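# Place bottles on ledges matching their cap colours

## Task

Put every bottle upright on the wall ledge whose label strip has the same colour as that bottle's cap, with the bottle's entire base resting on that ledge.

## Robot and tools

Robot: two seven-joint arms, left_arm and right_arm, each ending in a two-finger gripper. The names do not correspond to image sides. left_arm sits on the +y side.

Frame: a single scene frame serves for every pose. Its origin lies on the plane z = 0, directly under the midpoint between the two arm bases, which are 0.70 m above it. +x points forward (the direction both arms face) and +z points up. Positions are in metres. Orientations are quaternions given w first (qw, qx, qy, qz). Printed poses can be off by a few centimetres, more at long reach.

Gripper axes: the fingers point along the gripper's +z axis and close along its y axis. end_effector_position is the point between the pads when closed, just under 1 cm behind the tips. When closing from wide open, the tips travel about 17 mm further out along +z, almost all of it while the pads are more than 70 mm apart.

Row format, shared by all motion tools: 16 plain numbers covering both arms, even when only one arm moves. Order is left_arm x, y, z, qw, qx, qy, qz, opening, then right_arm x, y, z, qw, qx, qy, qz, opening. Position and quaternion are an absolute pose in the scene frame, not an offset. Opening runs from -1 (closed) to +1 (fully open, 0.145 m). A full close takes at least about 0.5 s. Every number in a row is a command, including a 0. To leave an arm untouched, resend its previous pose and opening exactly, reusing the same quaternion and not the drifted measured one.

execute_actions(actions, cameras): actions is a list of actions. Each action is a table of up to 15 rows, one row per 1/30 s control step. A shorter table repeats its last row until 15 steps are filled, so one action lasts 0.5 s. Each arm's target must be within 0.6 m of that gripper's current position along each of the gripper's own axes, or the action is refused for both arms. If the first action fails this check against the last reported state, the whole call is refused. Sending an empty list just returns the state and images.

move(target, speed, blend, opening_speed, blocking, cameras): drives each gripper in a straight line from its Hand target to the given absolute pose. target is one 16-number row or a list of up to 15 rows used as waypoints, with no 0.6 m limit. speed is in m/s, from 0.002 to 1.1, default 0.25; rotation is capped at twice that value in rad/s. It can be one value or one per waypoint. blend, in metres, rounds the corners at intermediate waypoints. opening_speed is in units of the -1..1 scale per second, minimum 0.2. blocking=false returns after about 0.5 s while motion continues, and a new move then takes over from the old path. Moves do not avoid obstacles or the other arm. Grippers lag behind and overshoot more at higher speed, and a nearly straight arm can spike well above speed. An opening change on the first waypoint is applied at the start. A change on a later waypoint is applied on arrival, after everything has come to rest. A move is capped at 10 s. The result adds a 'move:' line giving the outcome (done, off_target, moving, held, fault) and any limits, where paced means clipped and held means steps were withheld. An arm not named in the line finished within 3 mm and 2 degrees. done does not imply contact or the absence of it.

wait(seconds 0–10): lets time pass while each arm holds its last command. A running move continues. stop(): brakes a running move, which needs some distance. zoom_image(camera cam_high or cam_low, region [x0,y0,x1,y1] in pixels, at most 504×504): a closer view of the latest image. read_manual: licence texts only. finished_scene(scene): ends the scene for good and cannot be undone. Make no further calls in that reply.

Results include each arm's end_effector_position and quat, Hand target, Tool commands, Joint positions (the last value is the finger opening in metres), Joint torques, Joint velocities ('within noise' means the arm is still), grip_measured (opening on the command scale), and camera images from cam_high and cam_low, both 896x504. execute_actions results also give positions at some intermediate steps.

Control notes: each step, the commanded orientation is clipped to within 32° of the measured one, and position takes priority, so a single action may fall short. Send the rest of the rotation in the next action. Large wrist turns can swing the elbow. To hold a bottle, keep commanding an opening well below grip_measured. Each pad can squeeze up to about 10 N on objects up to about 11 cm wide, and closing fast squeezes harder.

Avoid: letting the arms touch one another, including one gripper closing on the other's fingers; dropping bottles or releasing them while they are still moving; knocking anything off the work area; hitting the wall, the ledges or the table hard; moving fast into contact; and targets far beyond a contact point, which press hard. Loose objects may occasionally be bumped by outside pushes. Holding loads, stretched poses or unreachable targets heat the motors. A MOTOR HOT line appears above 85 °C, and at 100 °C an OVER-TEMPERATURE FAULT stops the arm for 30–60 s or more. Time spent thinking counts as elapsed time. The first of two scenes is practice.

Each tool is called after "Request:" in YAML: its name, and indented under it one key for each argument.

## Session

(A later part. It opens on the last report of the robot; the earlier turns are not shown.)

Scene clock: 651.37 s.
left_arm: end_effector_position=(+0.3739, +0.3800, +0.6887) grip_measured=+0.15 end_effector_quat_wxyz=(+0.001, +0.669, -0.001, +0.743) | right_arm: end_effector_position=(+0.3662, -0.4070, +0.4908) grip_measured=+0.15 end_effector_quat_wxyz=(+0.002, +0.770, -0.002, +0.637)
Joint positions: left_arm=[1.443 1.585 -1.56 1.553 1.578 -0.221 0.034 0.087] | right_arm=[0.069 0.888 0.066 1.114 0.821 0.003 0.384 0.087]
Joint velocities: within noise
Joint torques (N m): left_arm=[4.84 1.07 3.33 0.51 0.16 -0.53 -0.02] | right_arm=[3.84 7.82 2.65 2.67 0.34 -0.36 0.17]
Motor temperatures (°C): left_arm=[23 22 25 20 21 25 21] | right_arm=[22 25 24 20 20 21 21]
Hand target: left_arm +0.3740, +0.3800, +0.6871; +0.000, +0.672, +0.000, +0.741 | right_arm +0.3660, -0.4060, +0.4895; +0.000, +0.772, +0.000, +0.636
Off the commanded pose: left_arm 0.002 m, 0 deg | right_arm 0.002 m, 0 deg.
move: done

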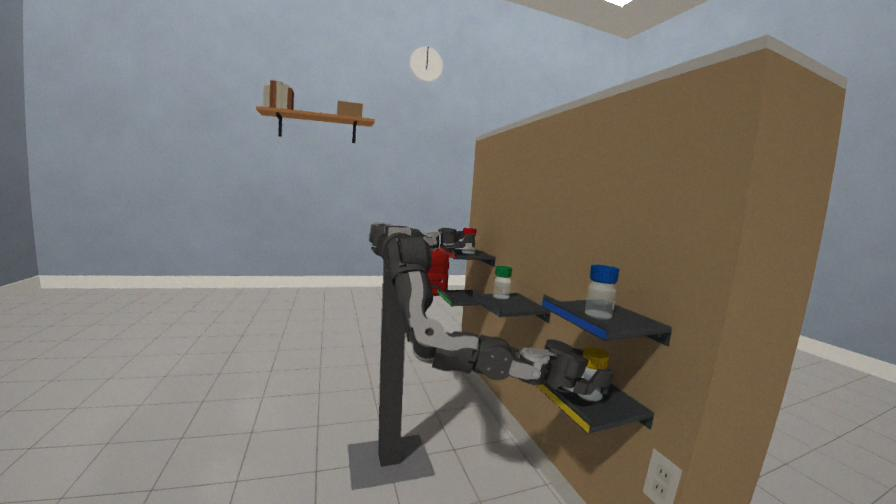

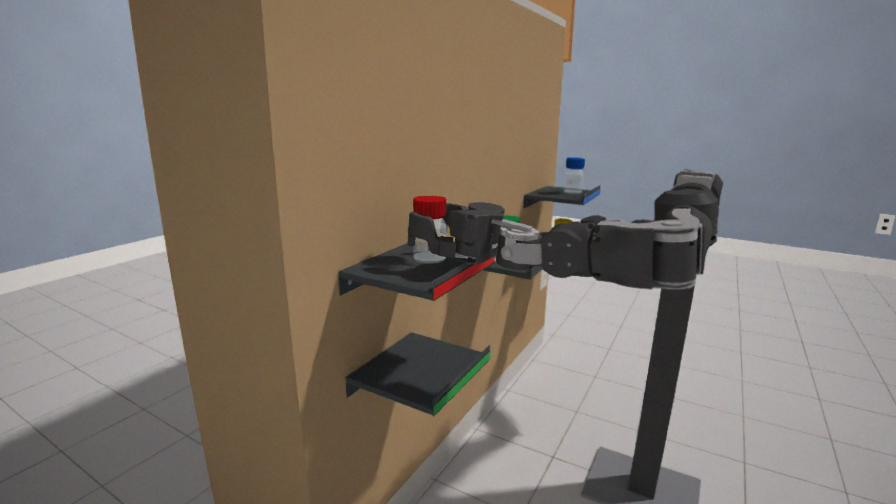

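Request:
move:
  target:
    - [0.36,0.38,0.697,0,0.682,0,0.731,0.3,0.355,-0.406,0.495,0,0.772,0,0.636,0.3]
    - [0.265,0.36,0.70,0,0.72,0,0.694,0.3,0.25,-0.38,0.505,0,0.772,0,0.636,0.3]
    - [0.265,0.2,0.66,0.04,0.77,-0.05,0.628,0.3,0.25,-0.38,0.505,0,0.772,0,0.636,0.3]
    - [0.30,0.055,0.615,0.055,0.774,-0.068,0.627,0.25,0.25,-0.38,0.505,0,0.772,0,0.636,0.3]
  speed: [0.1,0.15,0.2,0.2]

Request:
zoom_image:
  camera: "cam_low"
  region: [440, 170, 600, 290]

Request:
zoom_image:
  camera: "cam_high"
  region: [440, 230, 540, 320]

Scene clock: 673.93 s.
left_arm: end_effector_position=(+0.3004, +0.0542, +0.6173) grip_measured=+0.25 end_effector_quat_wxyz=(+0.059, +0.772, -0.067, +0.629) | right_arm: end_effector_position=(+0.2494, -0.3802, +0.5026) grip_measured=+0.30 end_effector_quat_wxyz=(+0.000, +0.774, -0.002, +0.633)
Joint positions: left_arm=[1.249 0.718 -1.563 2.359 1.457 0.044 -1.463 0.094] | right_arm=[-0.745 0.759 0.616 1.674 0.898 -0.017 0.349 0.098]
Joint velocities: within noise
Joint torques (N m): left_arm=[5.58 0.54 1.59 1.76 -0.45 -0.05 -0.02] | right_arm=[0.49 5.45 4.59 2.86 0.37 -0.51 0.19]
Motor temperatures (°C): left_arm=[23 22 26 20 21 25 21] | right_arm=[22 25 24 20 20 20 21]
Hand target: left_arm +0.2999, +0.0550, +0.6149; +0.055, +0.774, -0.068, +0.627 | right_arm +0.2500, -0.3800, +0.5050; +0.000, +0.772, +0.000, +0.636
Off the commanded pose: left_arm 0.002 m, 1 deg | right_arm 0.003 m, 1 deg.
joint sent to its limit (left arm) — joint 3 (upper arm roll), lower limit. The joint targets still meet the commanded pose.
move: done

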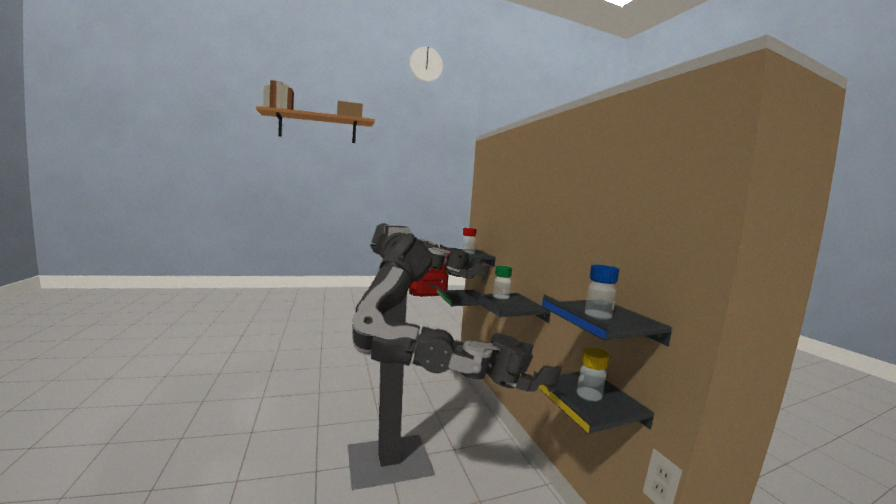

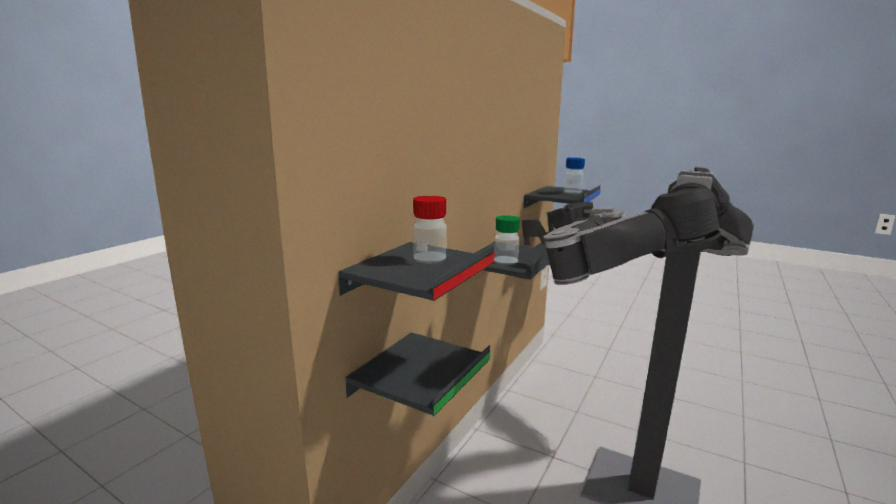

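Scaled by 3.150 from the camera's 896x504 image, which has a finer 1280x720 frame.

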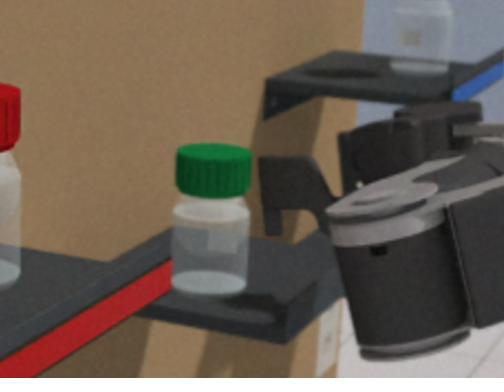

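Scaled by 5.040 from the camera's 896x504 image, which has a finer 1280x720 frame.

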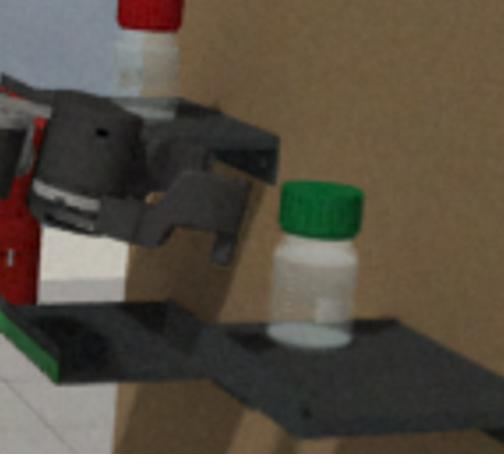

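Request:
move:
  target: [0.345,0.052,0.592,0.055,0.774,-0.068,0.627,0.3,0.25,-0.38,0.505,0,0.772,0,0.636,0.3]
  speed: 0.1

Request:
zoom_image:
  camera: "cam_low"
  region: [440, 170, 600, 290]

Request:
zoom_image:
  camera: "cam_high"
  region: [440, 230, 540, 320]

Scene clock: 685.33 s.
left_arm: end_effector_position=(+0.3461, +0.0534, +0.5945) grip_measured=+0.30 end_effector_quat_wxyz=(+0.052, +0.772, -0.066, +0.630) | right_arm: end_effector_position=(+0.2494, -0.3802, +0.5026) grip_measured=+0.30 end_effector_quat_wxyz=(+0.000, +0.774, -0.002, +0.633)
Joint positions: left_arm=[1.212 0.691 -1.563 2.116 1.413 0.019 -1.261 0.098] | right_arm=[-0.745 0.759 0.616 1.674 0.898 -0.017 0.349 0.098]
Joint velocities: within noise
Joint torques (N m): left_arm=[6.32 0.17 2.11 1.98 -0.42 -0.33 0.27] | right_arm=[0.49 5.31 4.63 2.91 0.37 -0.49 0.18]
Motor temperatures (°C): left_arm=[24 22 25 20 22 25 21] | right_arm=[21 25 24 20 20 21 21]
Hand target: left_arm +0.3450, +0.0520, +0.5919; +0.055, +0.774, -0.068, +0.627 | right_arm +0.2500, -0.3800, +0.5050; +0.000, +0.772, +0.000, +0.636
Off the commanded pose: left_arm 0.003 m, 1 deg | right_arm 0.003 m, 1 deg.
move: done

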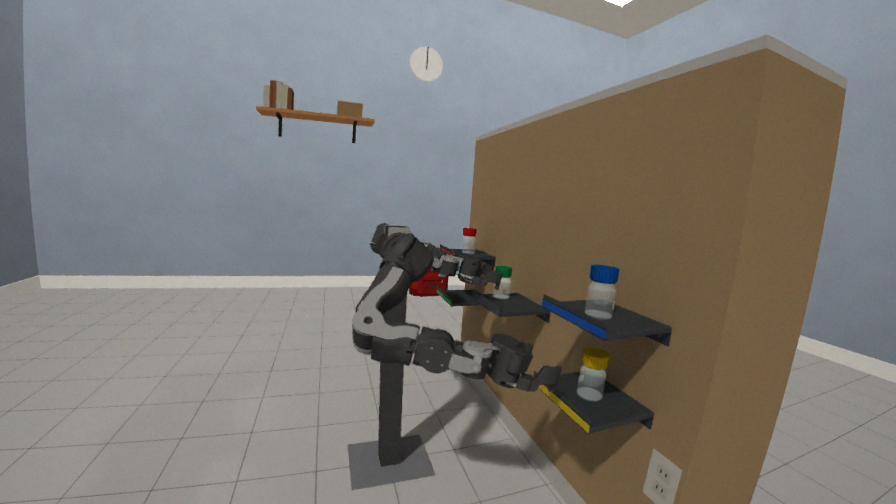

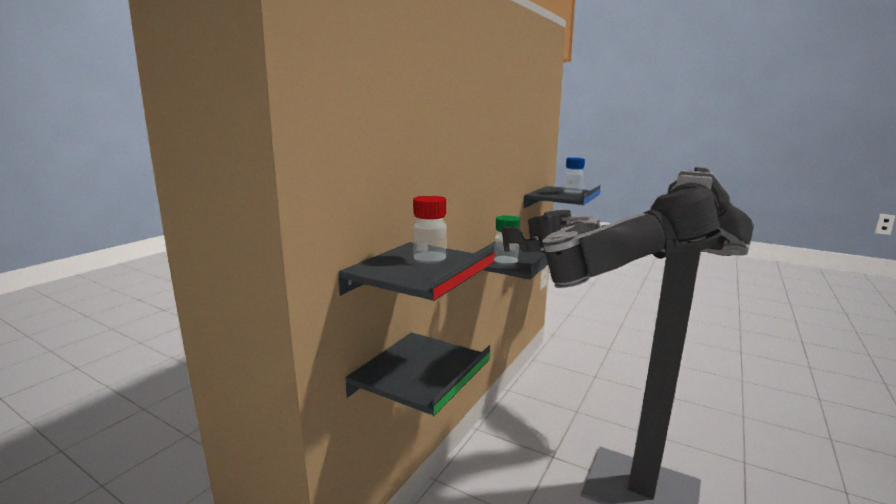

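Scaled by 3.150 from the camera's 896x504 image, which has a finer 1280x720 frame.

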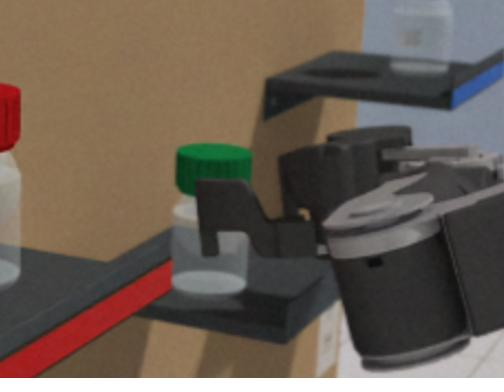

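Scaled by 5.040 from the camera's 896x504 image, which has a finer 1280x720 frame.

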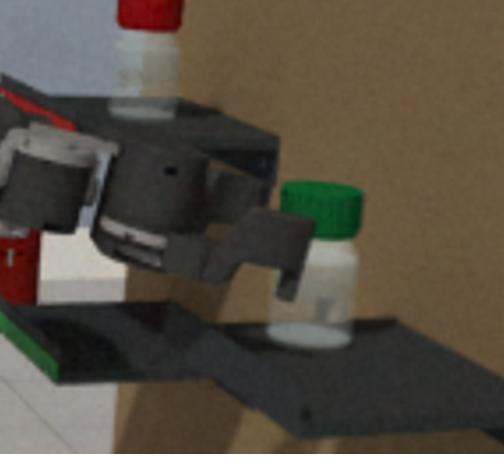

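Request:
move:
  target:
    - [0.381,0.054,0.588,0.055,0.774,-0.068,0.627,0.3,0.25,-0.38,0.505,0,0.772,0,0.636,0.3]
    - [0.381,0.054,0.588,0.055,0.774,-0.068,0.627,-0.7,0.25,-0.38,0.505,0,0.772,0,0.636,0.3]
  speed: 0.08
  opening_speed: 1.0

Request:
zoom_image:
  camera: "cam_low"
  region: [440, 170, 600, 290]

Request:
zoom_image:
  camera: "cam_high"
  region: [440, 230, 540, 320]

Scene clock: 694.60 s.
left_arm: end_effector_position=(+0.3807, +0.0542, +0.5873) grip_measured=-0.24 end_effector_quat_wxyz=(+0.054, +0.774, -0.069, +0.627) | right_arm: end_effector_position=(+0.2494, -0.3802, +0.5026) grip_measured=+0.30 end_effector_quat_wxyz=(+0.000, +0.774, -0.002, +0.633)
Joint positions: left_arm=[1.23 0.661 -1.552 1.939 1.438 0.017 -1.108 0.058] | right_arm=[-0.745 0.759 0.616 1.674 0.898 -0.017 0.349 0.098]
Joint velocities: within noise
Joint torques (N m): left_arm=[8.45 0.36 3.45 1.73 -0.31 -0.4 0.13] | right_arm=[0.36 5.5 4.67 3.02 0.36 -0.5 0.18]
Motor temperatures (°C): left_arm=[24 22 25 21 22 25 21] | right_arm=[21 25 24 20 20 21 21]
Hand target: left_arm +0.3810, +0.0539, +0.5880; +0.055, +0.774, -0.068, +0.627 | right_arm +0.2500, -0.3800, +0.5050; +0.000, +0.772, +0.000, +0.636
Off the commanded pose: left_arm 0.001 m, 0 deg | right_arm 0.003 m, 1 deg.
move: done

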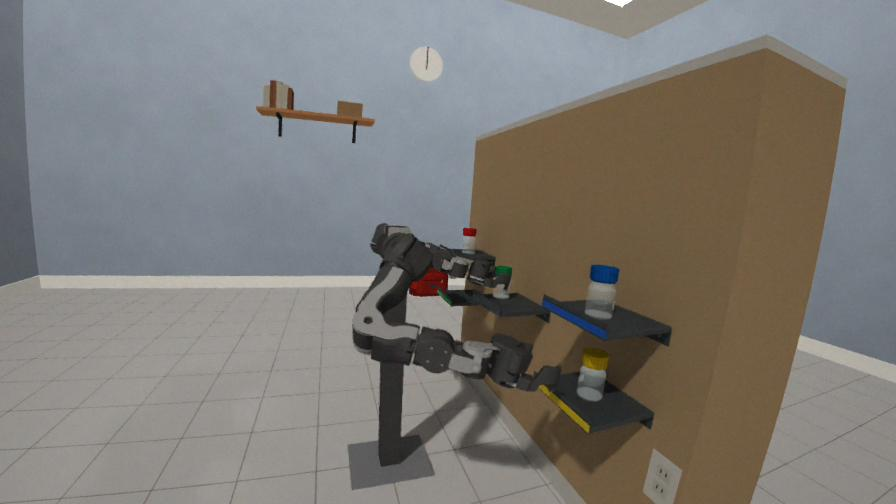

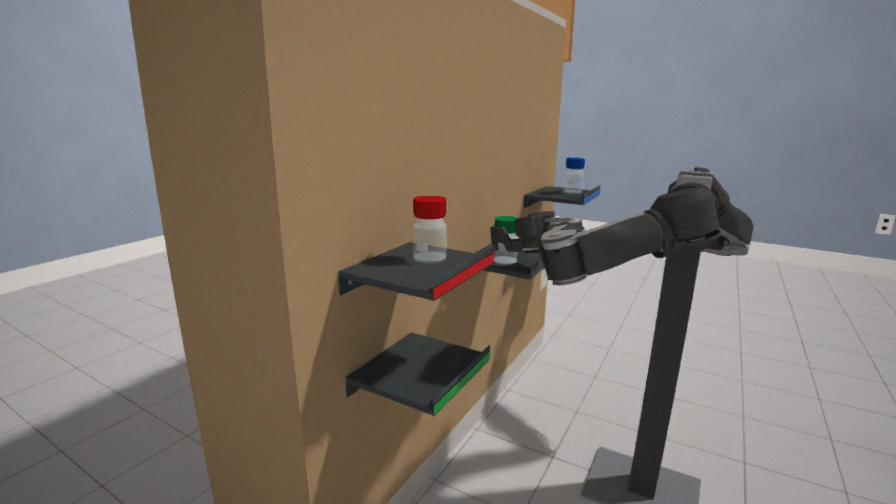

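Scaled by 3.150 from the camera's 896x504 image, which has a finer 1280x720 frame.

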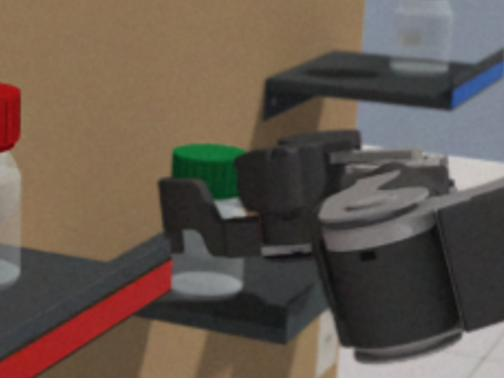

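Scaled by 5.040 from the camera's 896x504 image, which has a finer 1280x720 frame.

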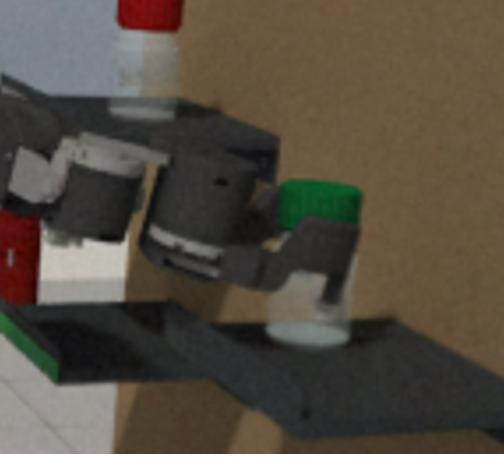

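Request:
move:
  target:
    - [0.381,0.054,0.625,0.055,0.774,-0.068,0.627,-0.7,0.25,-0.38,0.505,0,0.772,0,0.636,0.3]
    - [0.29,0.08,0.635,0.055,0.774,-0.068,0.627,-0.7,0.25,-0.38,0.505,0,0.772,0,0.636,0.3]
    - [0.27,0.17,0.60,0.04,0.77,-0.05,0.628,-0.7,0.25,-0.38,0.505,0,0.772,0,0.636,0.3]
    - [0.27,0.185,0.525,0,0.777,0,0.629,-0.7,0.25,-0.38,0.505,0,0.772,0,0.636,0.3]
  speed: 0.15

Request:
zoom_image:
  camera: "cam_low"
  region: [380, 190, 620, 400]

Scene clock: 709.67 s.
left_arm: end_effector_position=(+0.2692, +0.1847, +0.5233) grip_measured=-0.24 end_effector_quat_wxyz=(+0.000, +0.781, -0.002, +0.625) | right_arm: end_effector_position=(+0.2494, -0.3802, +0.5026) grip_measured=+0.30 end_effector_quat_wxyz=(+0.000, +0.774, -0.002, +0.633)
Joint positions: left_arm=[0.668 1.305 -1.563 2.295 0.978 -0.346 -1.095 0.058] | right_arm=[-0.745 0.759 0.616 1.674 0.898 -0.017 0.349 0.098]
Joint velocities: within noise
Joint torques (N m): left_arm=[3.76 3.07 2 3.33 -0.56 -0.55 -0.04] | right_arm=[0.36 5.47 4.62 2.92 0.37 -0.49 0.19]
Motor temperatures (°C): left_arm=[25 22 25 21 22 25 21] | right_arm=[21 25 25 20 20 21 21]
Hand target: left_arm +0.2700, +0.1850, +0.5250; +0.000, +0.777, +0.000, +0.629 | right_arm +0.2500, -0.3800, +0.5050; +0.000, +0.772, +0.000, +0.636
Off the commanded pose: left_arm 0.002 m, 1 deg | right_arm 0.003 m, 1 deg.
move: done

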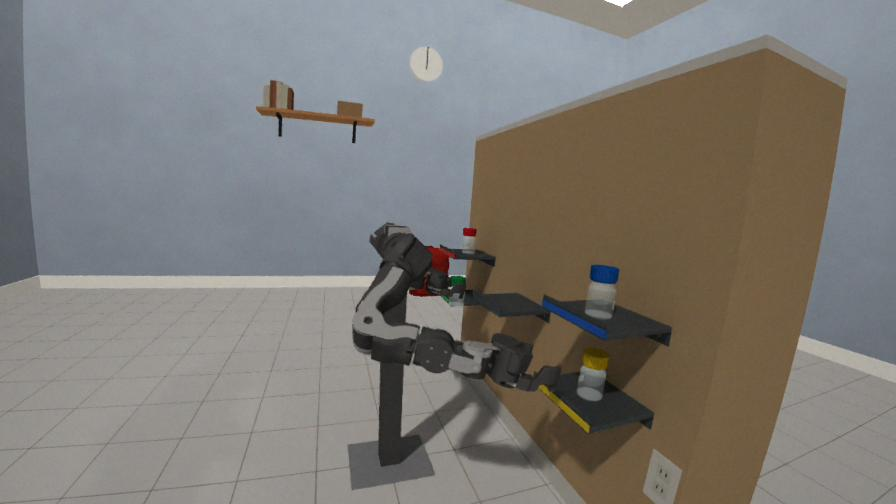

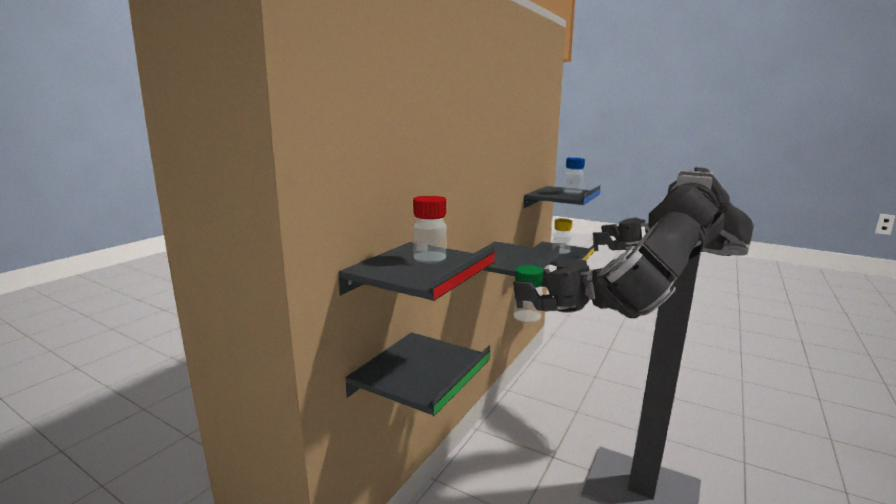

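Scaled by 2.100 from the camera's 896x504 image, which has a finer 1280x720 frame.

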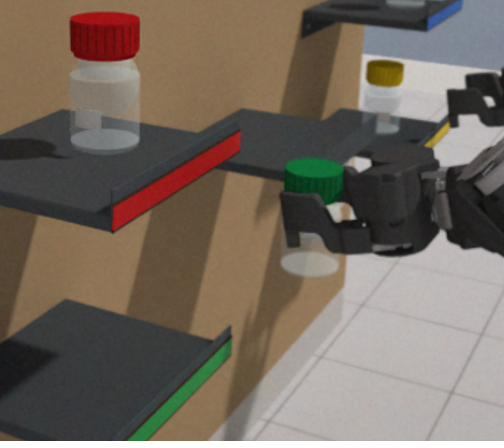

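Request:
move:
  target:
    - [0.265,0.33,0.523,0,0.777,0,0.629,-0.7,0.25,-0.38,0.505,0,0.772,0,0.636,0.3]
    - [0.375,0.375,0.52,0,0.777,0,0.629,-0.7,0.25,-0.38,0.505,0,0.772,0,0.636,0.3]
    - [0.375,0.375,0.505,0,0.777,0,0.629,-0.7,0.25,-0.38,0.505,0,0.772,0,0.636,0.3]
  speed: 0.13

Request:
zoom_image:
  camera: "cam_low"
  region: [340, 240, 560, 420]

Scene clock: 720.43 s.
left_arm: end_effector_position=(+0.3735, +0.3754, +0.5009) grip_measured=-0.24 end_effector_quat_wxyz=(-0.001, +0.783, +0.001, +0.623) | right_arm: end_effector_position=(+0.2494, -0.3802, +0.5026) grip_measured=+0.30 end_effector_quat_wxyz=(+0.000, +0.774, -0.002, +0.633)
Joint positions: left_arm=[0.818 1.334 -1.422 1.301 1.55 -0.383 0.035 0.058] | right_arm=[-0.745 0.759 0.616 1.674 0.898 -0.017 0.349 0.098]
Joint velocities: within noise
Joint torques (N m): left_arm=[6.66 5.26 3.59 0.59 0.14 -0.96 0.2] | right_arm=[0.38 5.47 4.66 2.97 0.38 -0.5 0.17]
Motor temperatures (°C): left_arm=[24 22 25 21 22 25 21] | right_arm=[21 25 25 20 20 21 21]
Hand target: left_arm +0.3750, +0.3751, +0.5051; +0.000, +0.777, +0.000, +0.629 | right_arm +0.2500, -0.3800, +0.5050; +0.000, +0.772, +0.000, +0.636
Off the commanded pose: left_arm 0.004 m, 1 deg | right_arm 0.003 m, 1 deg.
move: off_target (left_arm)

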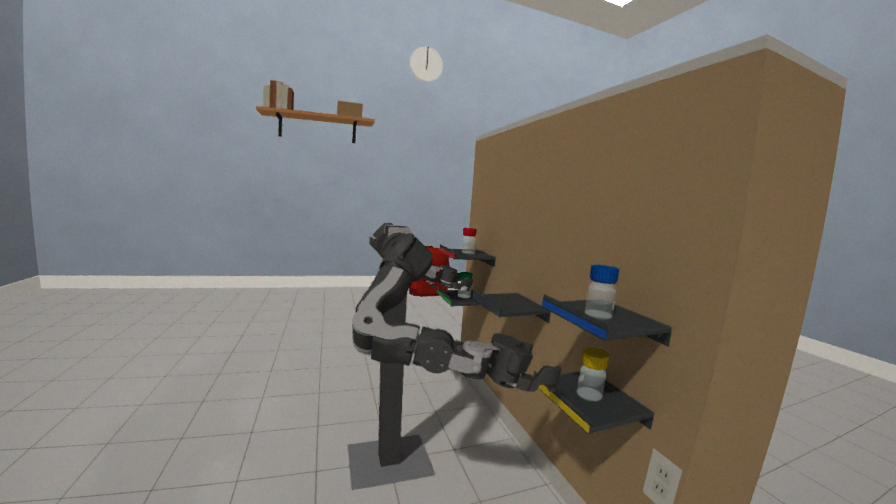

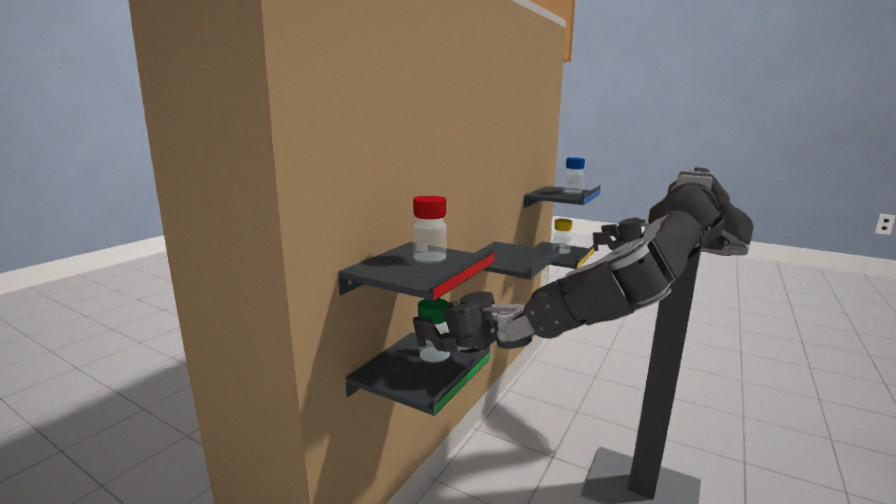

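Scaled by 2.291 from the camera's 896x504 image, which has a finer 1280x720 frame.

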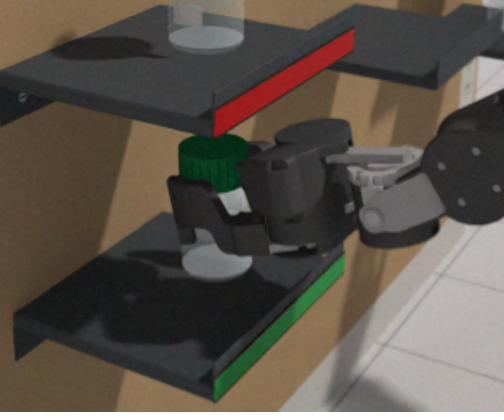

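Request:
move:
  target: [0.375,0.375,0.485,0,0.777,0,0.629,-0.7,0.25,-0.38,0.505,0,0.772,0,0.636,0.3]
  speed: 0.03

Request:
zoom_image:
  camera: "cam_low"
  region: [340, 240, 560, 420]

Scene clock: 729.47 s.
left_arm: end_effector_position=(+0.3776, +0.3786, +0.4960) grip_measured=-0.24 end_effector_quat_wxyz=(-0.006, +0.765, +0.001, +0.643) | right_arm: end_effector_position=(+0.2494, -0.3802, +0.5026) grip_measured=+0.30 end_effector_quat_wxyz=(+0.000, +0.774, -0.002, +0.633)
Joint positions: left_arm=[0.791 1.285 -1.424 1.231 1.552 -0.468 0.051 0.058] | right_arm=[-0.745 0.759 0.616 1.674 0.898 -0.017 0.349 0.098]
Joint velocities: within noise
Joint torques (N m): left_arm=[3.92 3.81 1.02 0.08 0.25 -0.09 0.22] | right_arm=[0.49 5.47 4.59 2.92 0.37 -0.52 0.19]
Motor temperatures (°C): left_arm=[24 23 26 21 22 25 21] | right_arm=[21 25 25 20 20 21 21]
Hand target: left_arm +0.3748, +0.3751, +0.4852; +0.000, +0.777, +0.000, +0.629 | right_arm +0.2500, -0.3800, +0.5050; +0.000, +0.772, +0.000, +0.636
Off the commanded pose: left_arm 0.012 m, 2 deg | right_arm 0.003 m, 1 deg.
move: off_target (left_arm)

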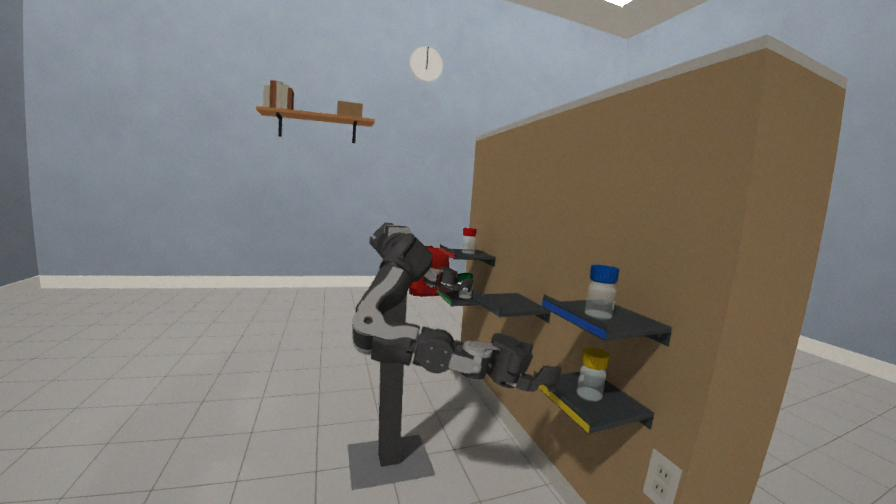

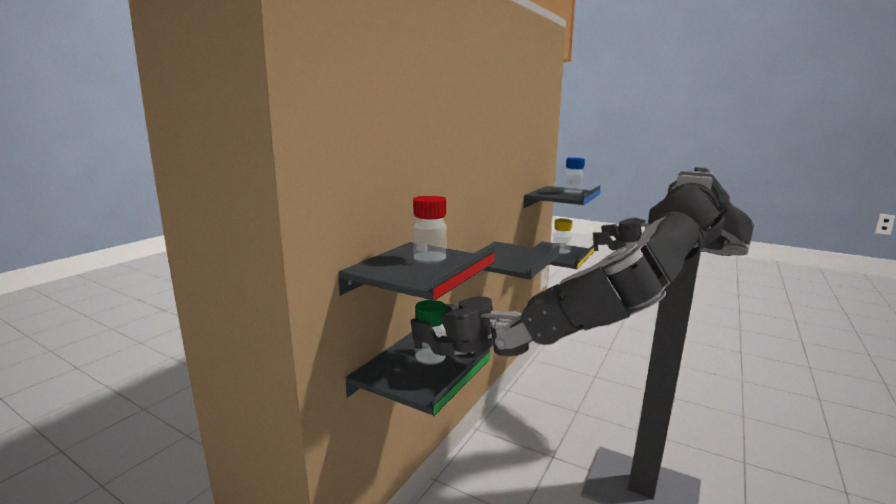

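Scaled by 2.291 from the camera's 896x504 image, which has a finer 1280x720 frame.

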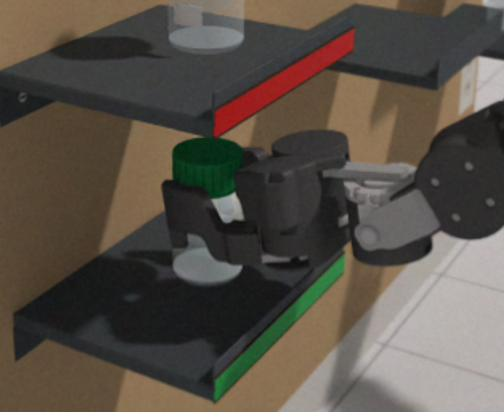

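Contact. Relax, open, retreat.

Request:
move:
  target:
    - [0.376,0.377,0.4935,-0.003,0.767,0,0.641,-0.6,0.25,-0.38,0.505,0,0.772,0,0.636,0.3]
    - [0.376,0.377,0.4935,-0.003,0.767,0,0.641,0.2,0.25,-0.38,0.505,0,0.772,0,0.636,0.3]
  speed: 0.03
  opening_speed: 0.5
  cameras: []

Request:
move:
  target:
    - [0.365,0.377,0.499,0,0.77,0,0.637,0.3,0.25,-0.38,0.505,0,0.772,0,0.636,0.3]
    - [0.26,0.36,0.51,0,0.775,0,0.632,0.3,0.25,-0.38,0.505,0,0.772,0,0.636,0.3]
  speed: 0.12

Request:
zoom_image:
  camera: "cam_low"
  region: [340, 150, 620, 420]

Request:
zoom_image:
  camera: "cam_high"
  region: [440, 220, 680, 430]

Scene clock: 744.17 s.
left_arm: end_effector_position=(+0.3776, +0.3777, +0.4968) grip_measured=+0.20 end_effector_quat_wxyz=(-0.004, +0.764, +0.001, +0.645) | right_arm: end_effector_position=(+0.2494, -0.3802, +0.5026) grip_measured=+0.30 end_effector_quat_wxyz=(+0.000, +0.774, -0.002, +0.633)
Joint positions: left_arm=[0.791 1.286 -1.424 1.234 1.553 -0.472 0.051 0.09] | right_arm=[-0.745 0.759 0.616 1.674 0.898 -0.017 0.349 0.098]
Joint velocities: within noise
Joint torques (N m): left_arm=[5.02 5.53 2.11 0.59 0.2 -0.58 0.15] | right_arm=[0.41 5.45 4.64 2.95 0.36 -0.51 0.2]
Motor temperatures (°C): left_arm=[24 23 25 21 22 25 21] | right_arm=[21 25 25 20 20 21 21]
Hand target: left_arm +0.3761, +0.3770, +0.4936; -0.003, +0.767, +0.000, +0.641 | right_arm +0.2500, -0.3800, +0.5050; +0.000, +0.772, +0.000, +0.636
Off the commanded pose: left_arm 0.004 m, 1 deg | right_arm 0.003 m, 1 deg.
move: off_target (left_arm); target 2's new opening was sent with left_arm's hand 0.004 m and 1 deg from that target
No camera images: "cameras" was empty.

Scene clock: 745.57 s.
left_arm: end_effector_position=(+0.2604, +0.3601, +0.5111) grip_measured=+0.30 end_effector_quat_wxyz=(+0.001, +0.775, -0.001, +0.632) | right_arm: end_effector_position=(+0.2494, -0.3802, +0.5026) grip_measured=+0.30 end_effector_quat_wxyz=(+0.000, +0.774, -0.002, +0.633)
Joint positions: left_arm=[0.574 1.721 -1.563 1.77 1.521 -0.786 -0.068 0.098] | right_arm=[-0.745 0.759 0.616 1.674 0.898 -0.017 0.349 0.098]
Joint velocities: within noise
Joint torques (N m): left_arm=[2.65 5.87 1.28 0.59 0.05 -0.69 -0.04] | right_arm=[0.44 5.55 4.62 2.93 0.38 -0.5 0.2]
Motor temperatures (°C): left_arm=[24 23 25 21 22 25 21] | right_arm=[21 25 25 20 20 21 21]
Hand target: left_arm +0.2600, +0.3601, +0.5100; +0.000, +0.775, +0.000, +0.632 | right_arm +0.2500, -0.3800, +0.5050; +0.000, +0.772, +0.000, +0.636
Off the commanded pose: left_arm 0.001 m, 0 deg | right_arm 0.003 m, 1 deg.
joint sent to its limit (left arm) — joint 3 (upper arm roll), lower limit; joint 6 (wrist pitch), lower limit. The joint targets still meet the commanded pose.
move: done

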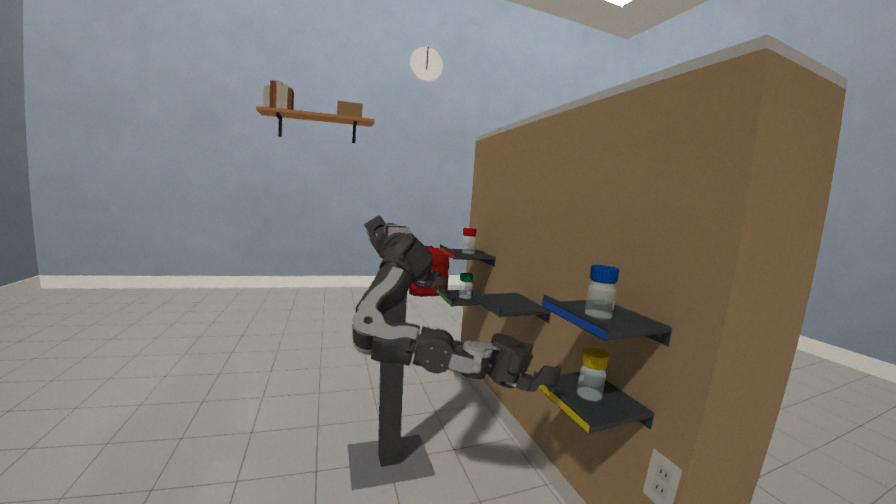

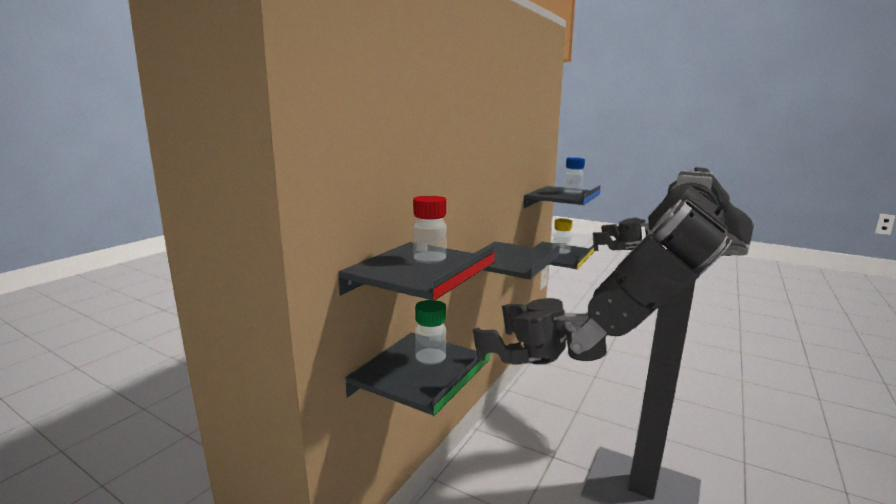

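Scaled by 1.800 from the camera's 896x504 image, which has a finer 1280x720 frame.

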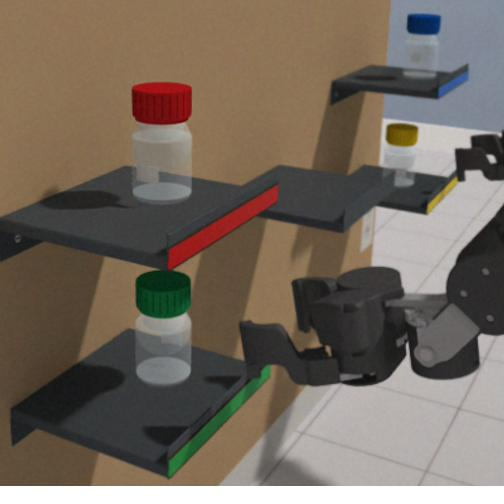

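Scaled by 2.100 from the camera's 896x504 image, which has a finer 1280x720 frame.

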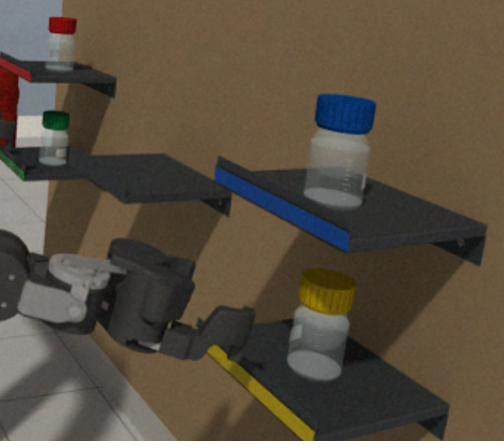

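All four stand properly.

Request:
finished_scene:
  scene: 2

The scene is finished: the task was done.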